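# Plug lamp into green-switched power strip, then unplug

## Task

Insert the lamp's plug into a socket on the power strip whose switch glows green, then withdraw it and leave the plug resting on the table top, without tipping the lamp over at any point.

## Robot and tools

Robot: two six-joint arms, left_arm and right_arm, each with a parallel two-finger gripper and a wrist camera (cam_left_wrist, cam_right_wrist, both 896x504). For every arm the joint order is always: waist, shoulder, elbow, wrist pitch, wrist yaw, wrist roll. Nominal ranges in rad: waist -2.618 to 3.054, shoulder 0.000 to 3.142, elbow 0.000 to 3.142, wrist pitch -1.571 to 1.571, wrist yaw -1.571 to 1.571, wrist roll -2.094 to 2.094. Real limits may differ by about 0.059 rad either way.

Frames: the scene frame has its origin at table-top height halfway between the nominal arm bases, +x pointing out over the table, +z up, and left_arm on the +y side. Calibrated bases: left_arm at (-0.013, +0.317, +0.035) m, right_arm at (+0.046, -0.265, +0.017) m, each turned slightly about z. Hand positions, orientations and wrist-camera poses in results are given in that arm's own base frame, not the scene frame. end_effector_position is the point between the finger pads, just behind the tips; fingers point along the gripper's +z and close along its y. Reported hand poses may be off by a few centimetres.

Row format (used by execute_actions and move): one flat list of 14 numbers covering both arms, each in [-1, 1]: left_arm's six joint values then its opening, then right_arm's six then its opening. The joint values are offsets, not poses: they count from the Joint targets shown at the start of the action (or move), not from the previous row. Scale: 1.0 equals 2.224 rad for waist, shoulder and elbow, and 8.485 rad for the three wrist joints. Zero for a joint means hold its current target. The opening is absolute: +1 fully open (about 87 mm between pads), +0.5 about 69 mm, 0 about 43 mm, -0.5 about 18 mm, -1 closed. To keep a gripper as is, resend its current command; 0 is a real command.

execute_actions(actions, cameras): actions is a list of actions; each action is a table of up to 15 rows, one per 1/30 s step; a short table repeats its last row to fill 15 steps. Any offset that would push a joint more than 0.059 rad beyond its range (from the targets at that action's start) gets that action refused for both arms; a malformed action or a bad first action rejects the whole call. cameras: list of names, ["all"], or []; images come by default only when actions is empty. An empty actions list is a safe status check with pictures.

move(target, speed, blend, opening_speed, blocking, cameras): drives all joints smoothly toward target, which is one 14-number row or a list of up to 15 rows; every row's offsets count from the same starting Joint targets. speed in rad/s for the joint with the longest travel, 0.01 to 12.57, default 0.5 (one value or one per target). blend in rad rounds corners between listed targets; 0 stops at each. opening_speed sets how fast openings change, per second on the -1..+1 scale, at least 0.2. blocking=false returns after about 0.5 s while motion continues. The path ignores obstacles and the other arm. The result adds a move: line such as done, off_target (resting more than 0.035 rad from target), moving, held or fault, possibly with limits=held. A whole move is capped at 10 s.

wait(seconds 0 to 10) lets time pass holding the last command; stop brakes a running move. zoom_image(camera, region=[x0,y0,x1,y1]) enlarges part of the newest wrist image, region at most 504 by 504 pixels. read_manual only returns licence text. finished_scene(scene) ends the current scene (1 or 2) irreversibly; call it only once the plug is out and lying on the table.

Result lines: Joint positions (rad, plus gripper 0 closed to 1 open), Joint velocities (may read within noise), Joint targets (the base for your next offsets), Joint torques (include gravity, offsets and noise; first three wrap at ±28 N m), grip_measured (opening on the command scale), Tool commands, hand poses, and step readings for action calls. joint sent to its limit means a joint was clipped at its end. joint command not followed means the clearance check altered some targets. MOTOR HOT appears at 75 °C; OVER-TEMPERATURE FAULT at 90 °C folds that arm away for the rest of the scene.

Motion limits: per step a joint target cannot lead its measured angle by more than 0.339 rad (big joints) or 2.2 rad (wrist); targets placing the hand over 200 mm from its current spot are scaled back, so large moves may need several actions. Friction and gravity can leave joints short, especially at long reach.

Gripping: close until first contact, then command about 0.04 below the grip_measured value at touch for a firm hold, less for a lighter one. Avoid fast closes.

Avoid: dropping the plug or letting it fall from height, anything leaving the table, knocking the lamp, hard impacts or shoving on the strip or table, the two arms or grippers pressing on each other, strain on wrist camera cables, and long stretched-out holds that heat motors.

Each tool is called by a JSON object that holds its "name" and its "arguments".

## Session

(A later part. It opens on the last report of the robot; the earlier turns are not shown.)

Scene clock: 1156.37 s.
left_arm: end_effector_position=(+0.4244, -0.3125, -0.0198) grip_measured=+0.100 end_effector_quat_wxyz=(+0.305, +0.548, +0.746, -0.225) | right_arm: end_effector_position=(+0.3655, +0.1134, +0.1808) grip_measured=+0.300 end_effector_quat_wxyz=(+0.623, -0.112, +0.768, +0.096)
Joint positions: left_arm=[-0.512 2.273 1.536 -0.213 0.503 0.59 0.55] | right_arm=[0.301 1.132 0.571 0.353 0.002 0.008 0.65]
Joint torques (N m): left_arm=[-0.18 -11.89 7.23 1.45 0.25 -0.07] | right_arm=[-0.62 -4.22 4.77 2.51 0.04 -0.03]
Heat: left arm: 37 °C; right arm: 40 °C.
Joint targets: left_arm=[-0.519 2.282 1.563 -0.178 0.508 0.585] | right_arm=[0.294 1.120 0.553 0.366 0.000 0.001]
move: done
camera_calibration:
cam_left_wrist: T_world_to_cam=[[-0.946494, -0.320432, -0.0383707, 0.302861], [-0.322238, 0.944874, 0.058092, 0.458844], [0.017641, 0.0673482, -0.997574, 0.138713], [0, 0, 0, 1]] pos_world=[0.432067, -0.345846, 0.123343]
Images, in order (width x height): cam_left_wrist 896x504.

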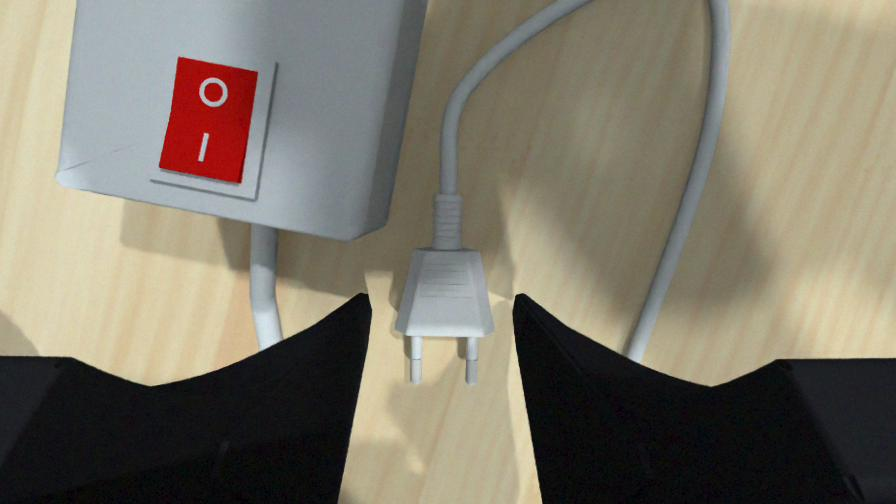

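{"name": "move", "arguments": {"target": [0, 0, 0, 0, 0, 0, -0.3, 0, 0, 0, 0, 0, 0, 0.3], "speed": 0.1, "opening_speed": 0.25, "cameras": ["cam_left_wrist"]}}

Scene clock: 1165.00 s.
left_arm: end_effector_position=(+0.4244, -0.3125, -0.0198) grip_measured=-0.234 end_effector_quat_wxyz=(+0.305, +0.548, +0.746, -0.225) | right_arm: end_effector_position=(+0.3655, +0.1134, +0.1808) grip_measured=+0.300 end_effector_quat_wxyz=(+0.623, -0.112, +0.768, +0.096)
Joint positions: left_arm=[-0.512 2.273 1.536 -0.213 0.503 0.59 0.383] | right_arm=[0.301 1.132 0.571 0.353 0.002 0.008 0.65]
Joint torques (N m): left_arm=[-0.58 -11.79 7.39 1.41 0.2 -0.05] | right_arm=[-0.62 -4.22 4.75 2.51 0.02 -0.03]
Heat: left arm: 37 °C; right arm: 40 °C.
Joint targets: left_arm=[-0.519 2.282 1.563 -0.178 0.508 0.585] | right_arm=[0.294 1.120 0.553 0.366 0.000 0.001]
move: done
camera_calibration:
cam_left_wrist: T_world_to_cam=[[-0.946494, -0.320432, -0.0383707, 0.302861], [-0.322238, 0.944874, 0.058092, 0.458844], [0.017641, 0.0673482, -0.997574, 0.138713], [0, 0, 0, 1]] pos_world=[0.432067, -0.345846, 0.123343]
Images, in order (width x height): cam_left_wrist 896x504.

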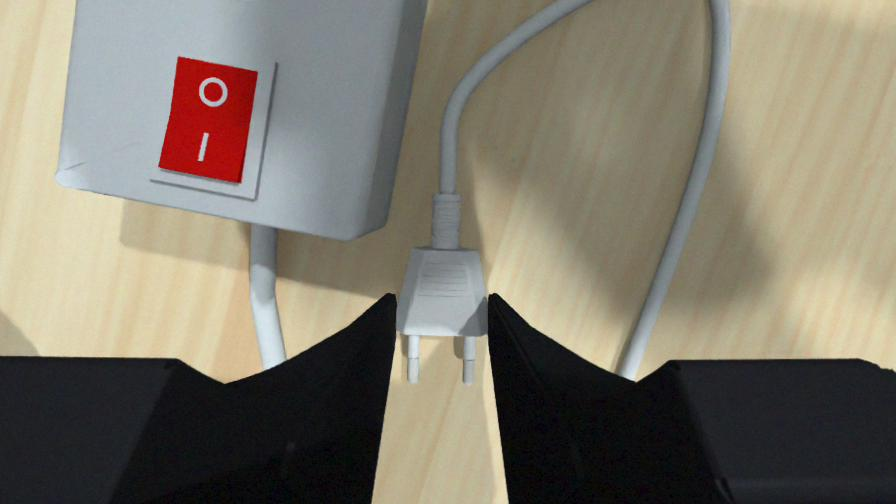

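{"name": "move", "arguments": {"target": [0, -0.04586, 0.03103, -0.01909, 0, 0, -0.3, 0, 0, 0, 0, 0, 0, 0.3], "speed": 0.2, "cameras": ["all"]}}

Scene clock: 1218.33 s.
left_arm: end_effector_position=(+0.4242, -0.3124, +0.0166) grip_measured=-0.234 end_effector_quat_wxyz=(+0.299, +0.547, +0.748, -0.226) | right_arm: end_effector_position=(+0.3655, +0.1134, +0.1808) grip_measured=+0.300 end_effector_quat_wxyz=(+0.623, -0.112, +0.768, +0.096)
Joint positions: left_arm=[-0.512 2.219 1.608 -0.35 0.503 0.59 0.383] | right_arm=[0.301 1.132 0.571 0.353 0.002 0.008 0.65]
Joint torques (N m): left_arm=[-0.47 -16.28 7.16 1.17 0.21 -0.01] | right_arm=[-0.68 -4.15 4.64 2.5 0.02 0]
Heat: left arm: 38 °C; right arm: 40 °C.
Joint targets: left_arm=[-0.519 2.180 1.633 -0.340 0.508 0.585] | right_arm=[0.294 1.120 0.553 0.366 0.000 0.001]
move: off_target (left_arm); left_arm: the shoulder is farthest, 0.039 rad from its target
camera_calibration:
cam_left_wrist: T_world_to_cam=[[-0.946849, -0.320213, -0.0306577, 0.304172], [-0.321587, 0.944532, 0.0666363, 0.456037], [0.00761939, 0.0729537, -0.997306, 0.181099], [0, 0, 0, 1]] pos_world=[0.433281, -0.346554, 0.159547]
cam_right_wrist: T_world_to_cam=[[0.30676, -0.951786, -0.00109792, -0.00460691], [-0.847513, -0.272627, -0.455408, 0.442381], [0.433152, 0.140631, -0.890282, 0.130122], [0, 0, 0, 1]] pos_world=[0.319974, 0.0979211, 0.317305]

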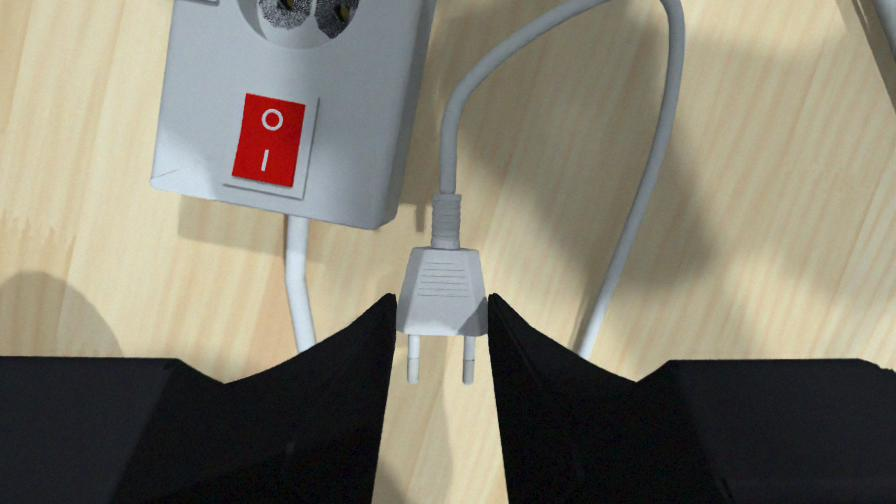

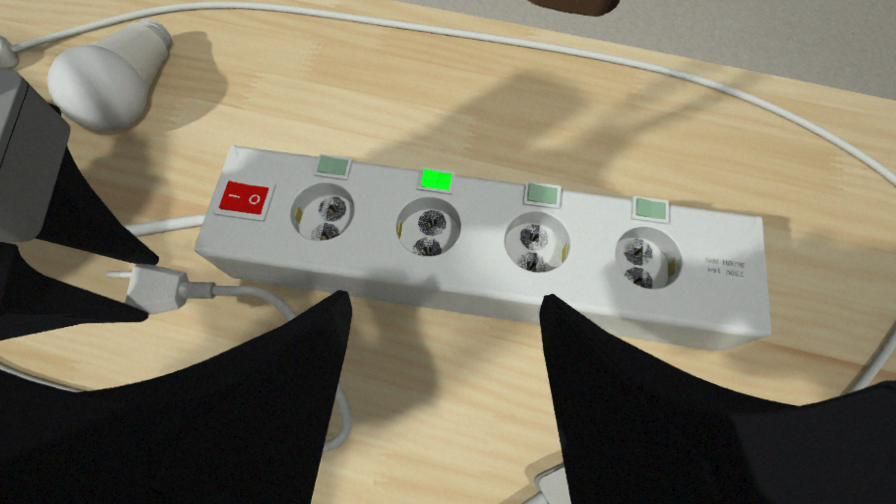

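{"name": "move", "arguments": {"target": [[0.06475, -0.1349, -0.36556, 0.17207, 0.04738, -0.06895, -0.3, 0, 0, 0, 0, 0, 0, 0.3], [0.06475, -0.1070, -0.36556, 0.17207, 0.04738, -0.06895, -0.3, 0, 0, 0, 0, 0, 0, 0.3]], "speed": [0.5, 0.2], "cameras": ["all"]}}

Scene clock: 1229.83 s.
left_arm: end_effector_position=(+0.3737, -0.2985, +0.1187) grip_measured=-0.234 end_effector_quat_wxyz=(+0.554, +0.421, +0.577, -0.427) | right_arm: end_effector_position=(+0.3655, +0.1134, +0.1808) grip_measured=+0.300 end_effector_quat_wxyz=(+0.623, -0.112, +0.768, +0.096)
Joint positions: left_arm=[-0.381 1.939 0.825 1.081 0.904 0 0.383] | right_arm=[0.301 1.132 0.571 0.353 0.002 0.008 0.65]
Joint torques (N m): left_arm=[0.61 -8.76 3.84 1.79 0.01 -0.04] | right_arm=[-0.69 -4.15 4.75 2.49 0.03 -0.02]
Heat: left arm: 40 °C; right arm: 41 °C.
Joint targets: left_arm=[-0.375 1.942 0.820 1.120 0.910 0.000] | right_arm=[0.294 1.120 0.553 0.366 0.000 0.001]
move: off_target (left_arm); left_arm: the wrist pitch is farthest, 0.039 rad from its target
camera_calibration:
cam_left_wrist: T_world_to_cam=[[-0.9456, -0.325033, 0.0139104, 0.256729], [-0.254475, 0.712337, -0.654079, 0.411054], [0.202689, -0.622037, -0.756298, -0.0266776], [0, 0, 0, 1]] pos_world=[0.352773, -0.225958, 0.245114]
cam_right_wrist: T_world_to_cam=[[0.30676, -0.951786, -0.00109792, -0.00460691], [-0.847513, -0.272627, -0.455408, 0.442381], [0.433152, 0.140631, -0.890282, 0.130122], [0, 0, 0, 1]] pos_world=[0.319974, 0.0979211, 0.317305]

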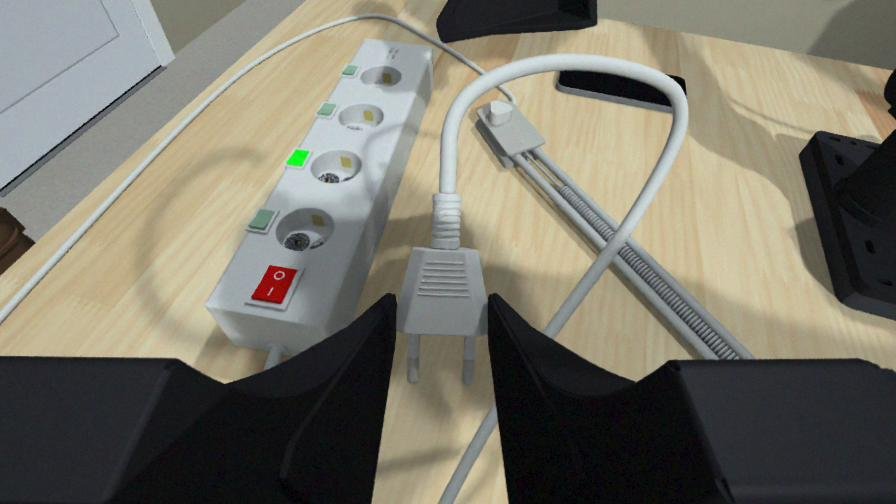

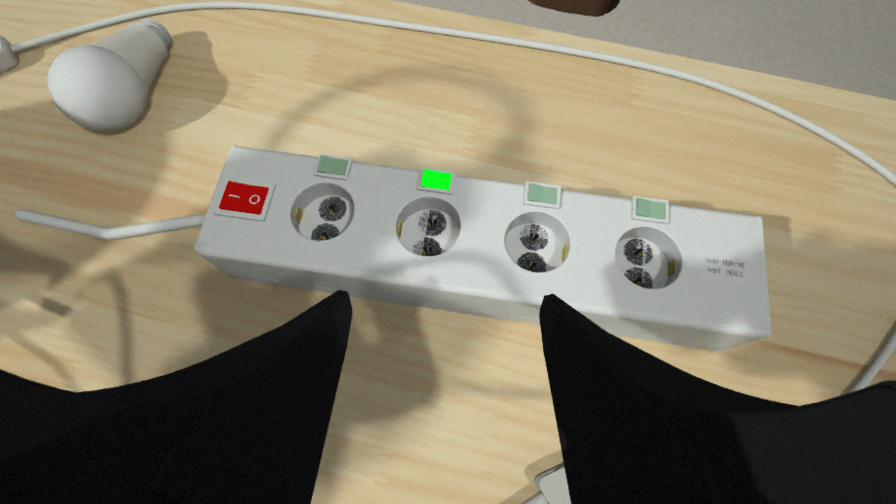

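{"name": "move", "arguments": {"target": [[0, 0, 0, 0, 0, 0, -0.3, 0.0184, 0.2905, 0.5495, -0.1339, -0.0259, 0.001, 0.3], [0, 0, 0, 0, 0, 0, -0.3, 0.0378, 0.5495, 0.8395, -0.2282, -0.0978, 0.0117, 0.3]], "speed": 0.7, "blend": [0.15, 0], "cameras": ["all"]}}

Scene clock: 1368.20 s.
left_arm: end_effector_position=(+0.3737, -0.2985, +0.1187) grip_measured=-0.234 end_effector_quat_wxyz=(+0.554, +0.421, +0.577, -0.427) | right_arm: end_effector_position=(+0.3489, +0.2763, +0.1861) grip_measured=+0.300 end_effector_quat_wxyz=(-0.032, -0.155, +0.903, +0.398)
Joint positions: left_arm=[-0.381 1.939 0.825 1.081 0.904 0 0.383] | right_arm=[0.373 2.329 2.398 -1.51 -0.814 0.088 0.65]
Joint torques (N m): left_arm=[0.62 -8.61 3.88 1.81 -0.06 0.03] | right_arm=[0.5 -10.81 7.12 0.09 -0.5 0.14]
Motor temperatures (°C): left_arm=[23 33 33 35 23 22 23] | right_arm=[22 34 34 40 23 24 24]
Heat: left arm: 35 °C; right arm: 40 °C.
Joint targets: left_arm=[-0.375 1.942 0.820 1.120 0.910 0.000] | right_arm=[0.378 2.342 2.420 -1.570 -0.830 0.100]
move: off_target (left_arm, right_arm); left_arm: the wrist pitch is farthest, 0.039 rad from its target; right_arm: the wrist pitch is farthest, 0.060 rad from its target
camera_calibration:
cam_left_wrist: T_world_to_cam=[[-0.9456, -0.325033, 0.0139104, 0.256729], [-0.254475, 0.712337, -0.654079, 0.411054], [0.202689, -0.622037, -0.756298, -0.0266776], [0, 0, 0, 1]] pos_world=[0.352773, -0.225958, 0.245114]
cam_right_wrist: T_world_to_cam=[[0.261468, -0.622415, -0.737723, 0.217501], [-0.451381, -0.754434, 0.476533, 0.296588], [-0.853164, 0.208396, -0.478206, 0.472599], [0, 0, 0, 1]] pos_world=[0.480209, 0.260644, 0.245122]

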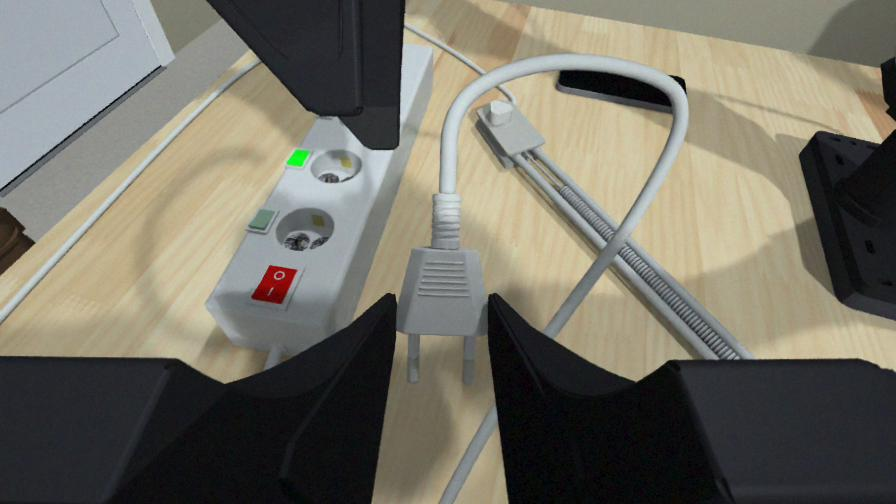

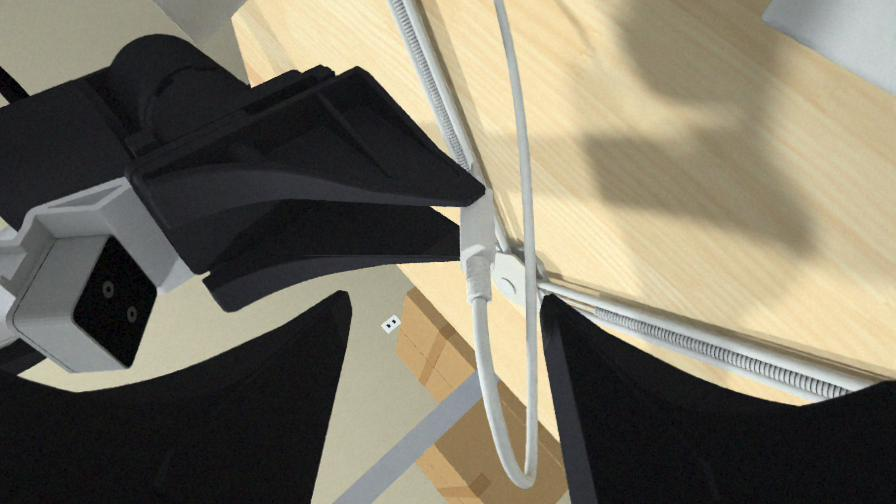

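{"name": "move", "arguments": {"target": [0, 0, 0, 0, 0, 0, -0.3, 0.0081, -0.0652, -0.1511, 0.02345, 0.0035, 0.0029, 0.1], "speed": 0.3, "opening_speed": 0.5, "cameras": ["all"]}}

Scene clock: 1430.83 s.
left_arm: end_effector_position=(+0.3737, -0.2985, +0.1187) grip_measured=-0.234 end_effector_quat_wxyz=(+0.554, +0.421, +0.577, -0.427) | right_arm: end_effector_position=(+0.3242, +0.2747, +0.1582) grip_measured=+0.100 end_effector_quat_wxyz=(-0.066, -0.141, +0.907, +0.392)
Joint positions: left_arm=[-0.381 1.939 0.825 1.081 0.904 0 0.383] | right_arm=[0.39 2.226 2.102 -1.372 -0.814 0.113 0.55]
Joint torques (N m): left_arm=[0.58 -8.85 3.84 1.76 -0.01 0.02] | right_arm=[0.53 -14.26 3.64 0.66 -0.21 0.14]
Motor temperatures (°C): left_arm=[23 33 33 36 23 22 23] | right_arm=[22 51 36 31 24 24 24]
Heat: left arm: 36 °C; right arm: 51 °C.
Joint targets: left_arm=[-0.375 1.942 0.820 1.120 0.910 0.000] | right_arm=[0.396 2.197 2.084 -1.372 -0.800 0.124]
move: off_target (left_arm); left_arm: the wrist pitch is farthest, 0.039 rad from its target
camera_calibration:
cam_left_wrist: T_world_to_cam=[[-0.9456, -0.325033, 0.0139104, 0.256729], [-0.254475, 0.712337, -0.654079, 0.411054], [0.202689, -0.622037, -0.756298, -0.0266776], [0, 0, 0, 1]] pos_world=[0.352773, -0.225958, 0.245114]
cam_right_wrist: T_world_to_cam=[[0.210001, -0.641315, -0.73798, 0.224274], [-0.41662, -0.74155, 0.525862, 0.274949], [-0.884493, 0.197026, -0.422911, 0.443004], [0, 0, 0, 1]] pos_world=[0.459285, 0.260435, 0.208276]

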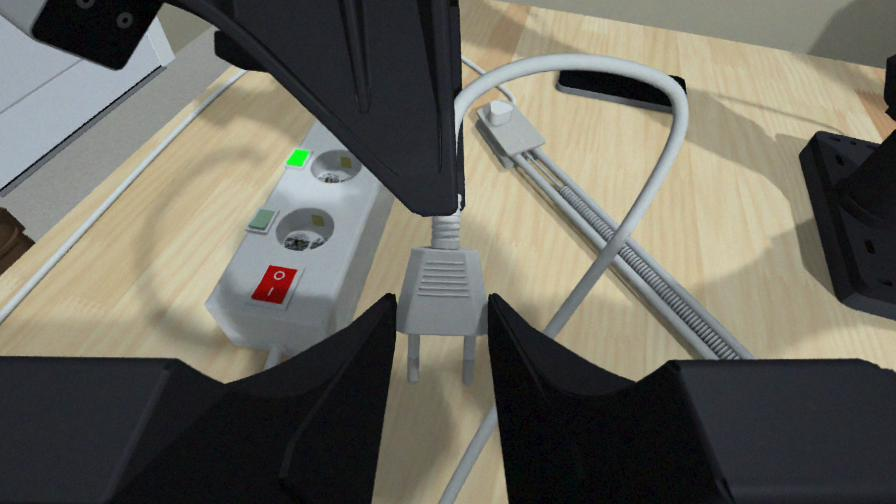

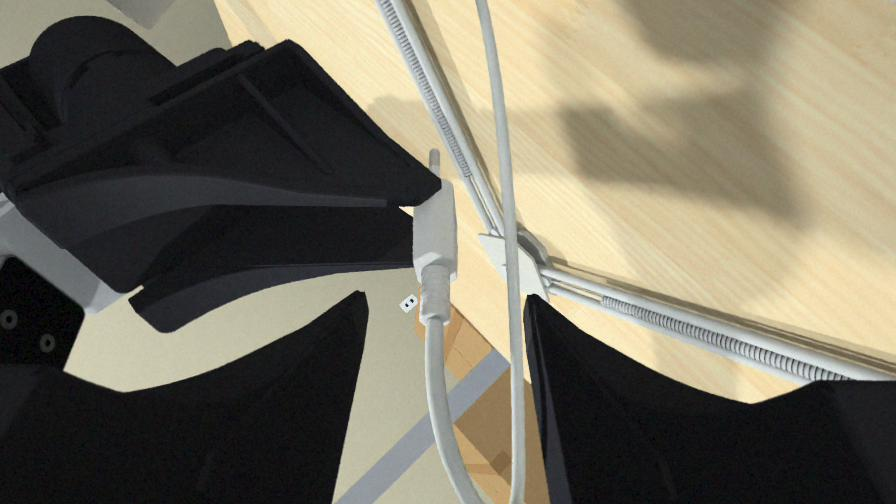

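{"name": "move", "arguments": {"target": [[0, 0, 0, 0, 0, 0, -0.3, 0.02406, -0.03417, -0.0688, 0.01886, 0.0012, 0.0092, 0.0], [0, 0, 0, 0, 0, 0, -0.3, 0.02406, -0.0063, -0.0688, 0.01886, 0.0012, 0.0092, 0.0]], "speed": 0.15, "cameras": ["all"]}}

Scene clock: 1466.37 s.
left_arm: end_effector_position=(+0.3737, -0.2985, +0.1187) grip_measured=-0.234 end_effector_quat_wxyz=(+0.554, +0.421, +0.577, -0.427) | right_arm: end_effector_position=(+0.3102, +0.2943, +0.1434) grip_measured=+0.000 end_effector_quat_wxyz=(-0.062, -0.143, +0.907, +0.392)
Joint positions: left_arm=[-0.381 1.939 0.825 1.081 0.904 0 0.383] | right_arm=[0.445 2.168 1.949 -1.211 -0.807 0.191 0.5]
Joint torques (N m): left_arm=[0.53 -8.49 3.88 1.74 -0.01 0.02] | right_arm=[0.55 -9.74 3.84 0.82 -0.16 0.15]
Motor temperatures (°C): left_arm=[23 33 33 36 23 22 23] | right_arm=[22 55 34 29 24 24 24]
Heat: left arm: 36 °C; right arm: 55 °C.
Joint targets: left_arm=[-0.375 1.942 0.820 1.120 0.910 0.000] | right_arm=[0.450 2.183 1.931 -1.211 -0.790 0.202]
move: off_target (left_arm); left_arm: the wrist pitch is farthest, 0.039 rad from its target
camera_calibration:
cam_left_wrist: T_world_to_cam=[[-0.9456, -0.325033, 0.0139104, 0.256729], [-0.254475, 0.712337, -0.654079, 0.411054], [0.202689, -0.622037, -0.756298, -0.0266776], [0, 0, 0, 1]] pos_world=[0.352773, -0.225958, 0.245114]
cam_right_wrist: T_world_to_cam=[[0.217051, -0.639412, -0.737592, 0.226028], [-0.42091, -0.743058, 0.520289, 0.294066], [-0.880752, 0.19753, -0.430416, 0.420176], [0, 0, 0, 1]] pos_world=[0.444787, 0.280035, 0.194567]

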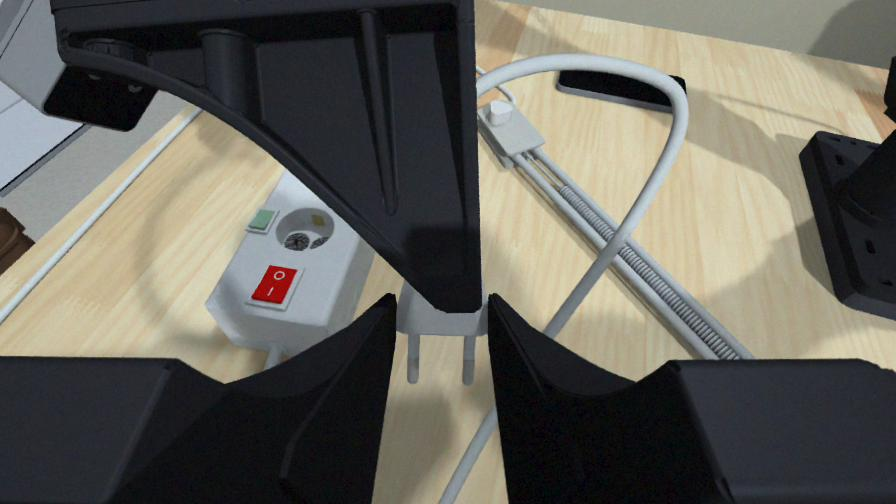

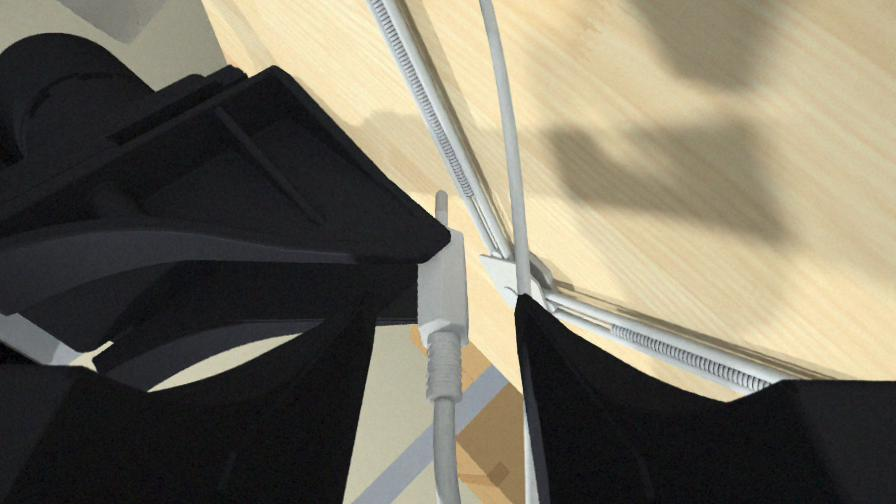

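{"name": "move", "arguments": {"target": [0, 0, 0, 0, 0, 0, -0.3, -0.0103, 0.0103, 0.04496, -0.0093, 0, -0.0044, 0.0], "speed": 0.15, "cameras": ["all"]}}

Scene clock: 1510.23 s.
left_arm: end_effector_position=(+0.3737, -0.2985, +0.1187) grip_measured=-0.234 end_effector_quat_wxyz=(+0.554, +0.421, +0.577, -0.427) | right_arm: end_effector_position=(+0.3158, +0.2912, +0.1508) grip_measured=+0.000 end_effector_quat_wxyz=(-0.058, -0.145, +0.907, +0.392)
Joint positions: left_arm=[-0.381 1.939 0.825 1.081 0.904 0 0.383] | right_arm=[0.433 2.186 2.008 -1.259 -0.807 0.173 0.5]
Joint torques (N m): left_arm=[0.75 -8.57 3.78 1.73 -0.02 0] | right_arm=[-0.68 -9.39 7.49 0.41 -0.19 -0.07]
Motor temperatures (°C): left_arm=[23 33 33 36 23 22 23] | right_arm=[22 56 33 28 24 24 24]
Heat: left arm: 36 °C; right arm: 56 °C.
Joint targets: left_arm=[-0.375 1.942 0.820 1.120 0.910 0.000] | right_arm=[0.427 2.206 2.031 -1.290 -0.790 0.165]
move: off_target (left_arm); left_arm: the wrist pitch is farthest, 0.039 rad from its target
camera_calibration:
cam_left_wrist: T_world_to_cam=[[-0.9456, -0.325033, 0.0139104, 0.256729], [-0.254475, 0.712337, -0.654079, 0.411054], [0.202689, -0.622037, -0.756298, -0.0266776], [0, 0, 0, 1]] pos_world=[0.352773, -0.225958, 0.245114]
cam_right_wrist: T_world_to_cam=[[0.223657, -0.638109, -0.736746, 0.225738], [-0.424283, -0.744258, 0.515814, 0.292367], [-0.877475, 0.197224, -0.437197, 0.428992], [0, 0, 0, 1]] pos_world=[0.449988, 0.277034, 0.203059]

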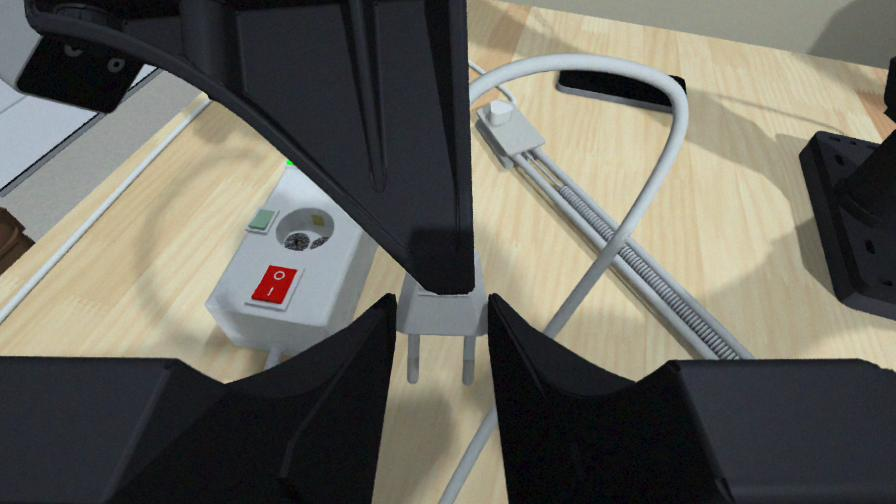

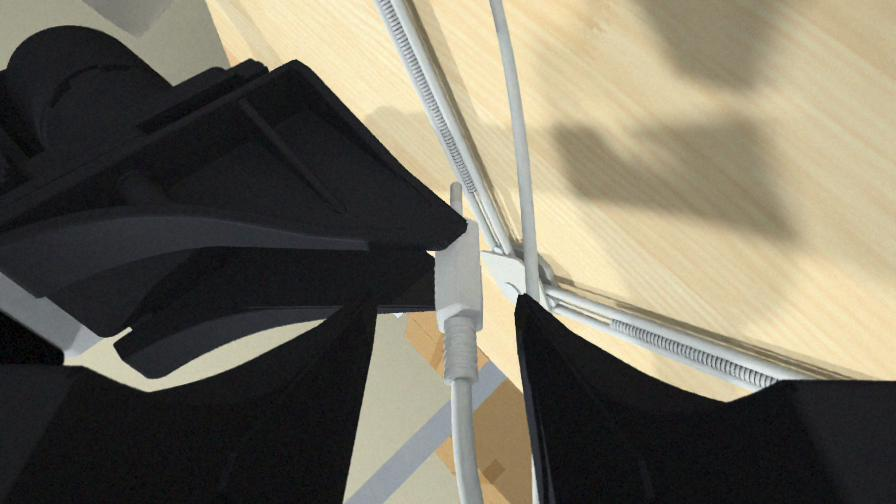

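{"name": "move", "arguments": {"target": [[0, 0, 0, 0, 0, 0, -0.3, -0.0056, 0, 0, 0, 0, 0, 0.0], [0, 0, 0, 0, 0, 0, -0.3, -0.0056, 0, 0, 0, 0, 0, -0.5]], "speed": 0.1, "opening_speed": 0.3, "cameras": ["all"]}}

Scene clock: 1528.13 s.
left_arm: end_effector_position=(+0.3737, -0.2985, +0.1187) grip_measured=-0.234 end_effector_quat_wxyz=(+0.554, +0.421, +0.577, -0.427) | right_arm: end_effector_position=(+0.3194, +0.2870, +0.1508) grip_measured=-0.500 end_effector_quat_wxyz=(-0.056, -0.139, +0.907, +0.392)
Joint positions: left_arm=[-0.381 1.939 0.825 1.081 0.904 0 0.383] | right_arm=[0.42 2.186 2.008 -1.259 -0.807 0.173 0.25]
Joint torques (N m): left_arm=[0.59 -8.65 3.82 1.83 -0.03 0.02] | right_arm=[-0.64 -9.35 7.45 0.43 -0.17 -0.08]
Heat: left arm: 36 °C; right arm: 54 °C.
Joint targets: left_arm=[-0.375 1.942 0.820 1.120 0.910 0.000] | right_arm=[0.415 2.206 2.031 -1.291 -0.790 0.165]
move: off_target (left_arm); left_arm: the wrist pitch is farthest, 0.039 rad from its target
camera_calibration:
cam_left_wrist: T_world_to_cam=[[-0.9456, -0.325033, 0.0139104, 0.256729], [-0.254475, 0.712337, -0.654079, 0.411054], [0.202689, -0.622037, -0.756298, -0.0266776], [0, 0, 0, 1]] pos_world=[0.352773, -0.225958, 0.245114]
cam_right_wrist: T_world_to_cam=[[0.215245, -0.641107, -0.736649, 0.225731], [-0.433497, -0.738663, 0.516195, 0.292117], [-0.875072, 0.208227, -0.436911, 0.429065], [0, 0, 0, 1]] pos_world=[0.453506, 0.271151, 0.202959]

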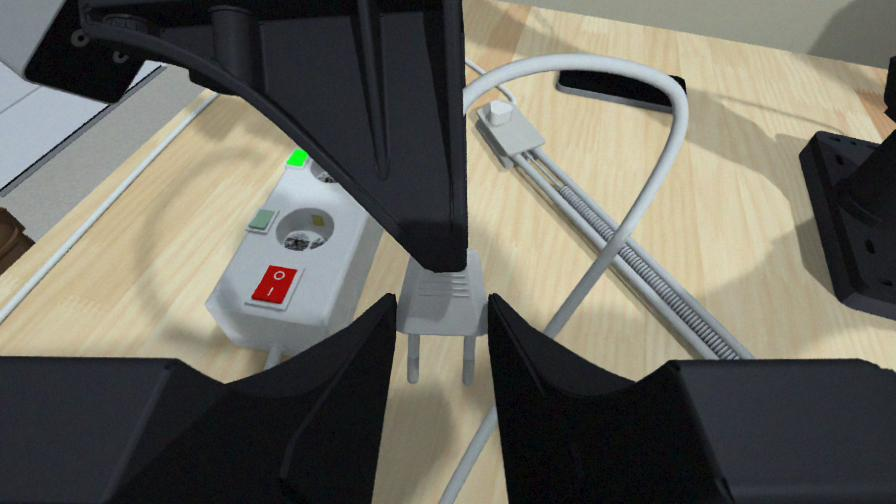

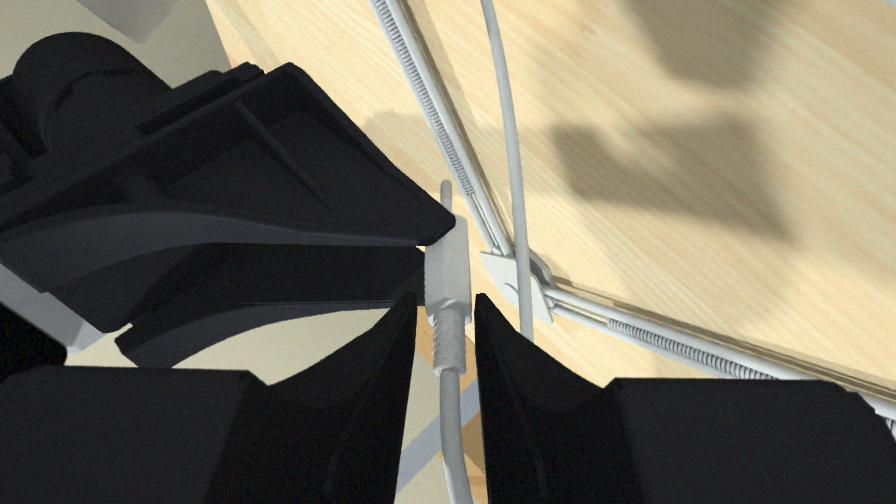

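{"name": "move", "arguments": {"target": [[0, 0, 0, 0, 0, 0, -0.3, 0.0063, 0.0023, 0, 0, 0, 0, -0.5], [0, 0, 0, 0, 0, 0, -0.3, 0.0063, 0.0023, 0, 0, 0, 0, -0.75]], "speed": 0.05, "opening_speed": 0.2, "cameras": ["all"]}}

Scene clock: 1540.40 s.
left_arm: end_effector_position=(+0.3734, -0.2986, +0.1187) grip_measured=-0.234 end_effector_quat_wxyz=(+0.554, +0.420, +0.578, -0.428) | right_arm: end_effector_position=(+0.3187, +0.2880, +0.1480) grip_measured=-0.625 end_effector_quat_wxyz=(-0.059, -0.141, +0.907, +0.392)
Joint positions: left_arm=[-0.381 1.939 0.825 1.081 0.905 -0.003 0.383] | right_arm=[0.423 2.193 2.008 -1.26 -0.807 0.169 0.188]
Joint torques (N m): left_arm=[0.65 -8.66 4 1.8 0 0.08] | right_arm=[0.46 -9.62 7.43 0.42 -0.17 -0.01]
Heat: left arm: 36 °C; right arm: 53 °C.
Joint targets: left_arm=[-0.375 1.942 0.820 1.120 0.910 0.000] | right_arm=[0.429 2.211 2.031 -1.290 -0.790 0.165]
move: off_target (left_arm); left_arm: the wrist pitch is farthest, 0.039 rad from its target
camera_calibration:
cam_left_wrist: T_world_to_cam=[[-0.945926, -0.323957, 0.0166206, 0.256522], [-0.255366, 0.712092, -0.653998, 0.41132], [0.200032, -0.622878, -0.756314, -0.025944], [0, 0, 0, 1]] pos_world=[0.352877, -0.225956, 0.245117]
cam_right_wrist: T_world_to_cam=[[0.215973, -0.64148, -0.736111, 0.224277], [-0.427268, -0.73998, 0.519492, 0.291792], [-0.877951, 0.202321, -0.433899, 0.429251], [0, 0, 0, 1]] pos_world=[0.453097, 0.272943, 0.199761]

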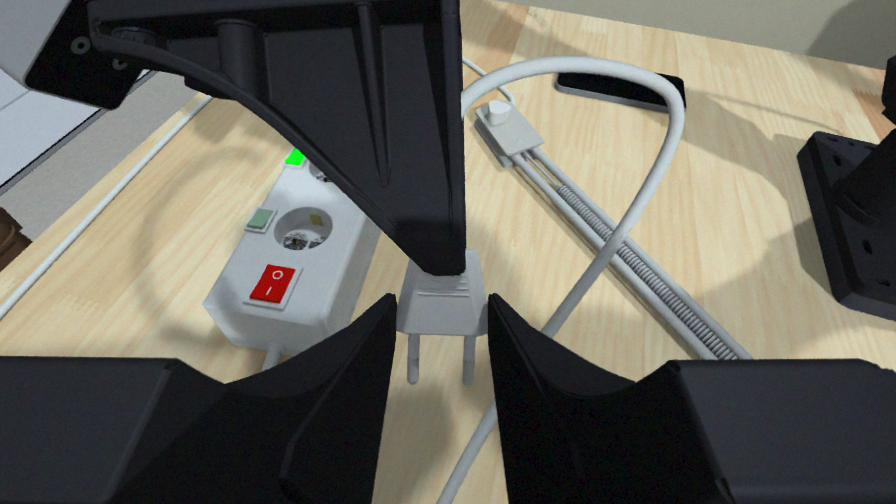

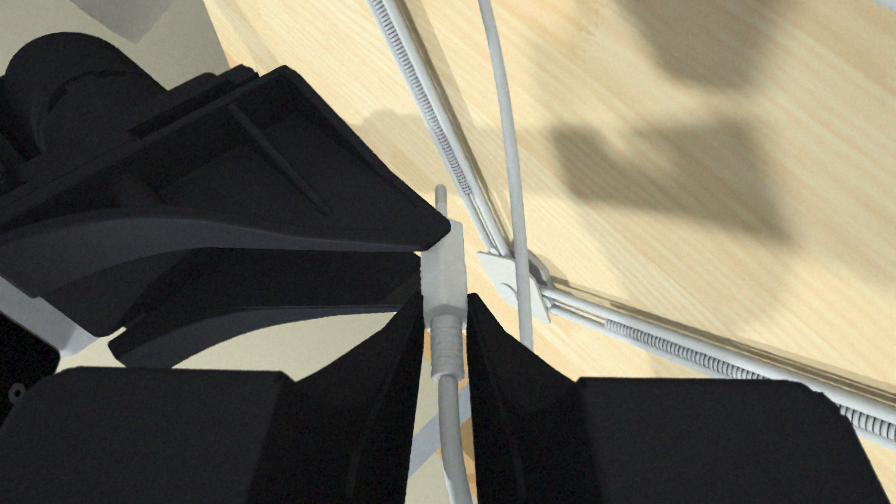

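{"name": "move", "arguments": {"target": [[0, 0, 0, 0, 0, 0, 0.1, 0, 0, 0, 0, 0, 0, -0.75], [0.0805, -0.1709, -0.0328, -0.0401, 0.0211, 0, 0.1, 0, 0, 0, 0, 0, 0, -0.75]], "speed": [0.2, 0.25], "opening_speed": 0.4, "cameras": ["all"]}}

Scene clock: 1588.23 s.
left_arm: end_effector_position=(+0.3477, -0.2295, +0.1865) grip_measured=+0.100 end_effector_quat_wxyz=(+0.547, +0.413, +0.586, -0.433) | right_arm: end_effector_position=(+0.3189, +0.2878, +0.1477) grip_measured=-0.625 end_effector_quat_wxyz=(-0.059, -0.141, +0.908, +0.391)
Joint positions: left_arm=[-0.202 1.584 0.754 0.771 1.082 -0.003 0.55] | right_arm=[0.423 2.193 2.008 -1.26 -0.805 0.169 0.187]
Joint torques (N m): left_arm=[0.68 -8.9 4.34 1.43 0.03 0.04] | right_arm=[0.46 -9.59 7.43 0.43 -0.2 -0.02]
Motor temperatures (°C): left_arm=[23 34 32 36 23 22 23] | right_arm=[22 49 36 25 24 24 25]
Heat: left arm: 36 °C; right arm: 49 °C.
Joint targets: left_arm=[-0.196 1.562 0.746 0.779 1.089 0.000] | right_arm=[0.429 2.211 2.031 -1.290 -0.790 0.165]
move: done
camera_calibration:
cam_left_wrist: T_world_to_cam=[[-0.944216, -0.326675, 0.0416986, 0.24761], [-0.27457, 0.710975, -0.6474, 0.405004], [0.181843, -0.622735, -0.761009, 0.0807758], [0, 0, 0, 1]] pos_world=[0.330311, -0.156758, 0.313346]
cam_right_wrist: T_world_to_cam=[[0.216359, -0.642772, -0.734869, 0.223906], [-0.427854, -0.738994, 0.520412, 0.291606], [-0.87757, 0.201821, -0.434901, 0.429455], [0, 0, 0, 1]] pos_world=[0.453198, 0.272743, 0.199557]

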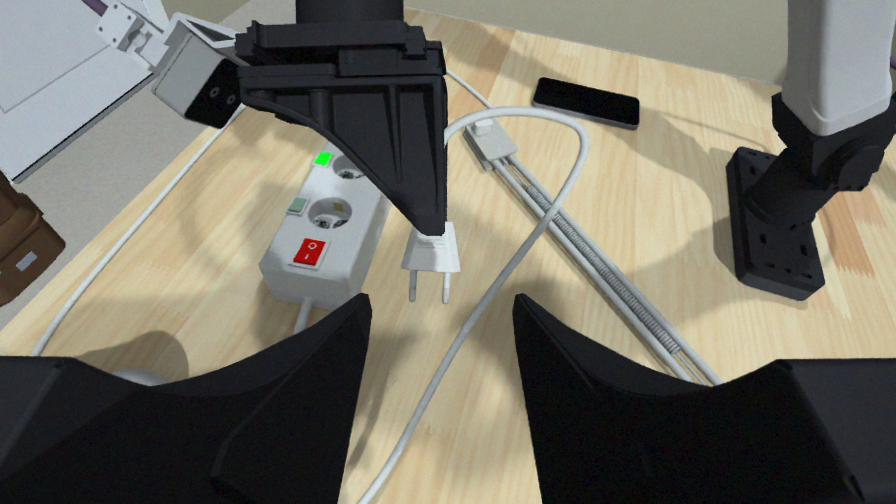

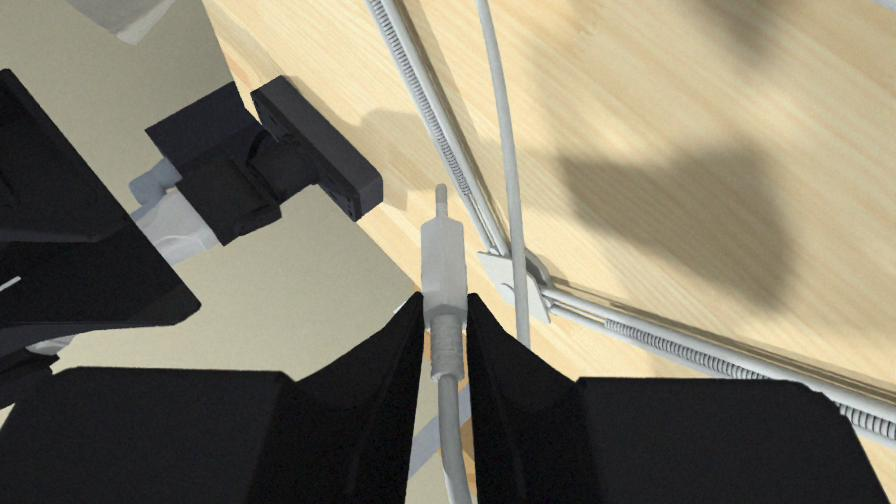

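{"name": "move", "arguments": {"target": [-0.0859, 0.1709, 0.0454, 0.0402, -0.0227, 0, 0.1, 0, 0, 0, 0, 0, 0, -0.75], "speed": 0.25, "cameras": ["all"]}}

Scene clock: 1695.40 s.
left_arm: end_effector_position=(+0.3715, -0.2989, +0.1185) grip_measured=+0.100 end_effector_quat_wxyz=(+0.552, +0.422, +0.576, -0.430) | right_arm: end_effector_position=(+0.3189, +0.2878, +0.1477) grip_measured=-0.625 end_effector_quat_wxyz=(-0.059, -0.141, +0.908, +0.391)
Joint positions: left_arm=[-0.382 1.938 0.822 1.082 0.913 -0.003 0.55] | right_arm=[0.423 2.193 2.008 -1.26 -0.805 0.169 0.187]
Joint torques (N m): left_arm=[-0.44 -8.53 6.19 1.78 -0.2 0.02] | right_arm=[0.43 -9.58 7.46 0.43 -0.19 -0.02]
Heat: left arm: 35 °C; right arm: 50 °C.
Joint targets: left_arm=[-0.387 1.942 0.847 1.121 0.896 0.000] | right_arm=[0.429 2.211 2.031 -1.290 -0.790 0.165]
move: off_target (left_arm); left_arm: the wrist pitch is farthest, 0.038 rad from its target
camera_calibration:
cam_left_wrist: T_world_to_cam=[[-0.948479, -0.316382, 0.0170202, 0.257782], [-0.249933, 0.714095, -0.653912, 0.409445], [0.194732, -0.624476, -0.756379, -0.0243743], [0, 0, 0, 1]] pos_world=[0.351581, -0.226047, 0.244917]
cam_right_wrist: T_world_to_cam=[[0.216359, -0.642772, -0.734869, 0.223906], [-0.427854, -0.738994, 0.520412, 0.291606], [-0.87757, 0.201821, -0.434901, 0.429455], [0, 0, 0, 1]] pos_world=[0.453198, 0.272743, 0.199557]

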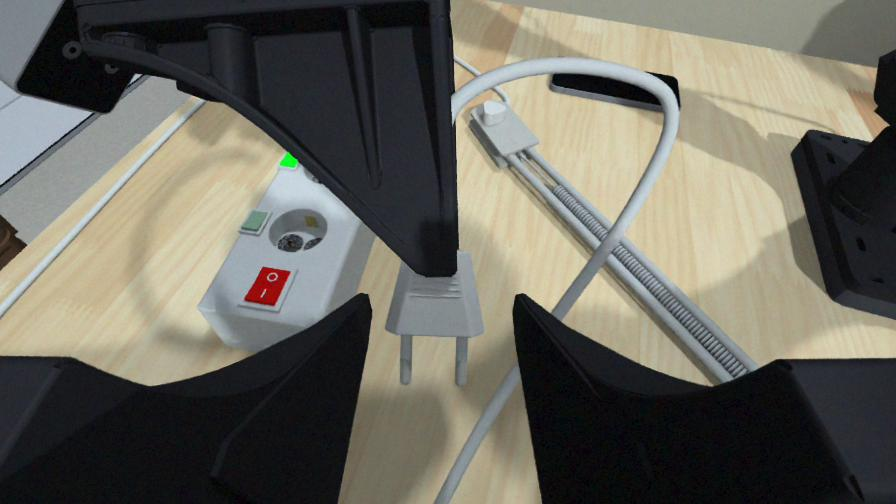

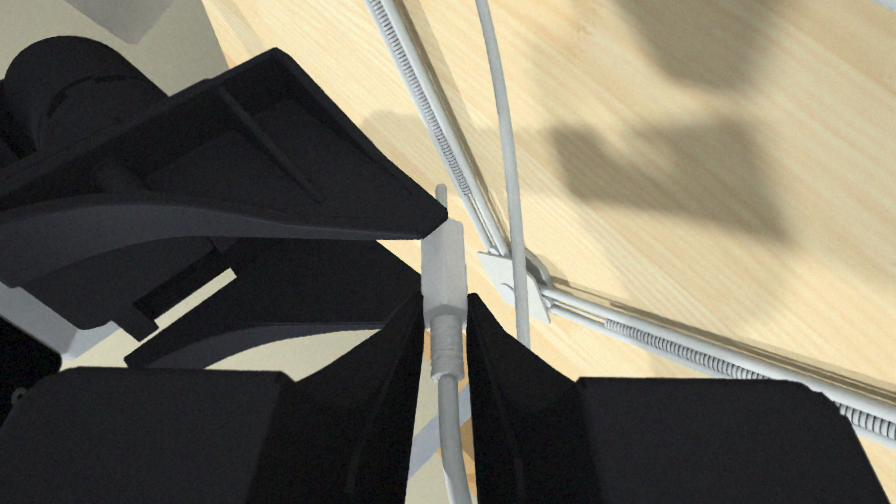

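{"name": "move", "arguments": {"target": [[0, 0, 0, 0, -0.0013, 0, 0.1, 0, 0, 0, 0, 0, 0, -0.75], [0, 0, 0, 0, -0.0013, 0, -0.3, 0, 0, 0, 0, 0, 0, -0.75]], "speed": 0.1, "opening_speed": 0.3, "cameras": ["cam_left_wrist"]}}

Scene clock: 1706.90 s.
left_arm: end_effector_position=(+0.3738, -0.2982, +0.1186) grip_measured=-0.243 end_effector_quat_wxyz=(+0.555, +0.419, +0.579, -0.426) | right_arm: end_effector_position=(+0.3188, +0.2877, +0.1477) grip_measured=-0.625 end_effector_quat_wxyz=(-0.059, -0.141, +0.908, +0.391)
Joint positions: left_arm=[-0.382 1.938 0.822 1.082 0.899 -0.003 0.379] | right_arm=[0.423 2.193 2.008 -1.26 -0.805 0.169 0.187]
Joint torques (N m): left_arm=[-0.46 -8.34 6.34 1.79 -0.21 -0.01] | right_arm=[0.47 -9.57 7.43 0.43 -0.21 -0.01]
Heat: left arm: 35 °C; right arm: 50 °C.
Joint targets: left_arm=[-0.387 1.942 0.847 1.121 0.885 0.000] | right_arm=[0.429 2.211 2.031 -1.290 -0.790 0.165]
move: off_target (left_arm); target 2's new numbers were sent with left_arm's wrist pitch 0.039 rad from that target; left_arm: the wrist pitch is farthest, 0.039 rad from its target
camera_calibration:
cam_left_wrist: T_world_to_cam=[[-0.944186, -0.329017, 0.0161727, 0.254875], [-0.258885, 0.710777, -0.654045, 0.411975], [0.203697, -0.621727, -0.756282, -0.0268573], [0, 0, 0, 1]] pos_world=[0.352774, -0.225662, 0.245016]
Images, in order (width x height): cam_left_wrist 896x504.

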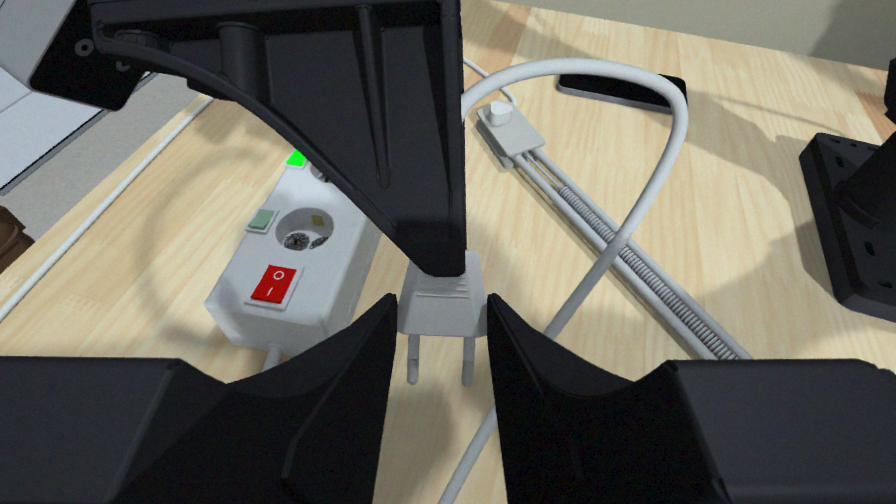

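{"name": "move", "arguments": {"target": [[0, 0, 0, 0, 0, 0, -0.3, 0, 0, 0, 0, 0, 0, 0.0], [0, 0, 0, 0, 0, 0, -0.3, -0.0166, 0.004, 0.0256, -0.0088, -0.0012, -0.0047, 0.0], [0, 0, 0, 0, 0, 0, -0.3, 0, -0.2513, -0.3494, 0.1014, 0.0216, 0.0495, 0.0]], "speed": [0.1, 0.12, 0.35], "opening_speed": 0.6, "cameras": ["all"]}}

Scene clock: 1725.37 s.
left_arm: end_effector_position=(+0.3738, -0.2982, +0.1186) grip_measured=-0.243 end_effector_quat_wxyz=(+0.555, +0.419, +0.579, -0.426) | right_arm: end_effector_position=(+0.3214, +0.2767, +0.1620) grip_measured=+0.000 end_effector_quat_wxyz=(+0.165, -0.043, +0.894, +0.415)
Joint positions: left_arm=[-0.382 1.938 0.822 1.082 0.899 -0.003 0.379] | right_arm=[0.422 1.672 1.272 -0.434 -0.623 0.574 0.5]
Joint torques (N m): left_arm=[-0.21 -8.59 6.06 1.75 -0.19 0.04] | right_arm=[0.61 -9.61 4.44 1.83 0.01 0.12]
Heat: left arm: 36 °C; right arm: 51 °C.
Joint targets: left_arm=[-0.387 1.942 0.847 1.121 0.885 0.000] | right_arm=[0.429 1.652 1.254 -0.430 -0.607 0.585]
move: off_target (left_arm); left_arm: the wrist pitch is farthest, 0.039 rad from its target
camera_calibration:
cam_left_wrist: T_world_to_cam=[[-0.944058, -0.329381, 0.0161996, 0.254741], [-0.259184, 0.710695, -0.654016, 0.412055], [0.203908, -0.621628, -0.756307, -0.0269035], [0, 0, 0, 1]] pos_world=[0.352774, -0.225662, 0.245016]
cam_right_wrist: T_world_to_cam=[[0.224993, -0.642286, -0.732699, 0.223495], [-0.790454, -0.559996, 0.248166, 0.388243], [-0.569702, 0.523329, -0.633692, 0.284399], [0, 0, 0, 1]] pos_world=[0.418626, 0.212128, 0.247628]

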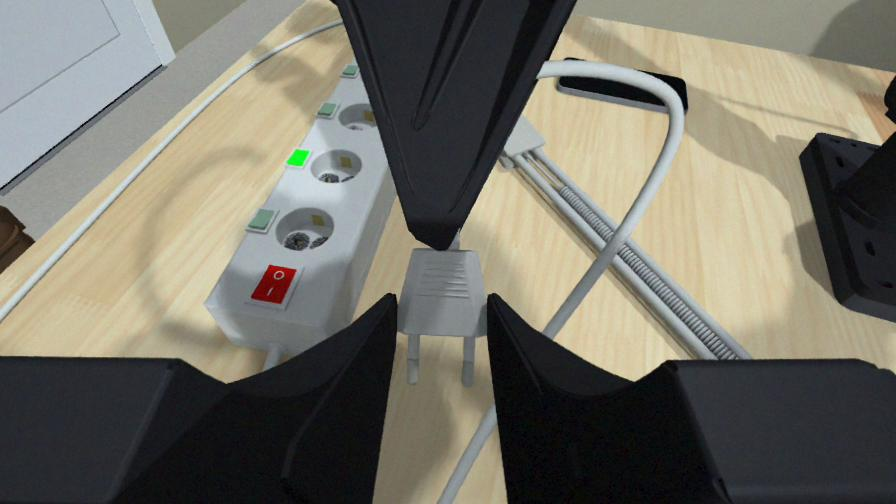

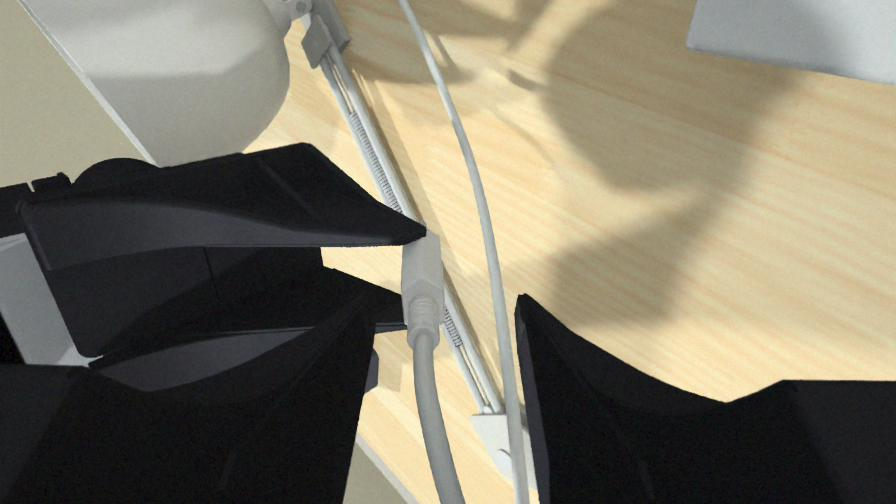

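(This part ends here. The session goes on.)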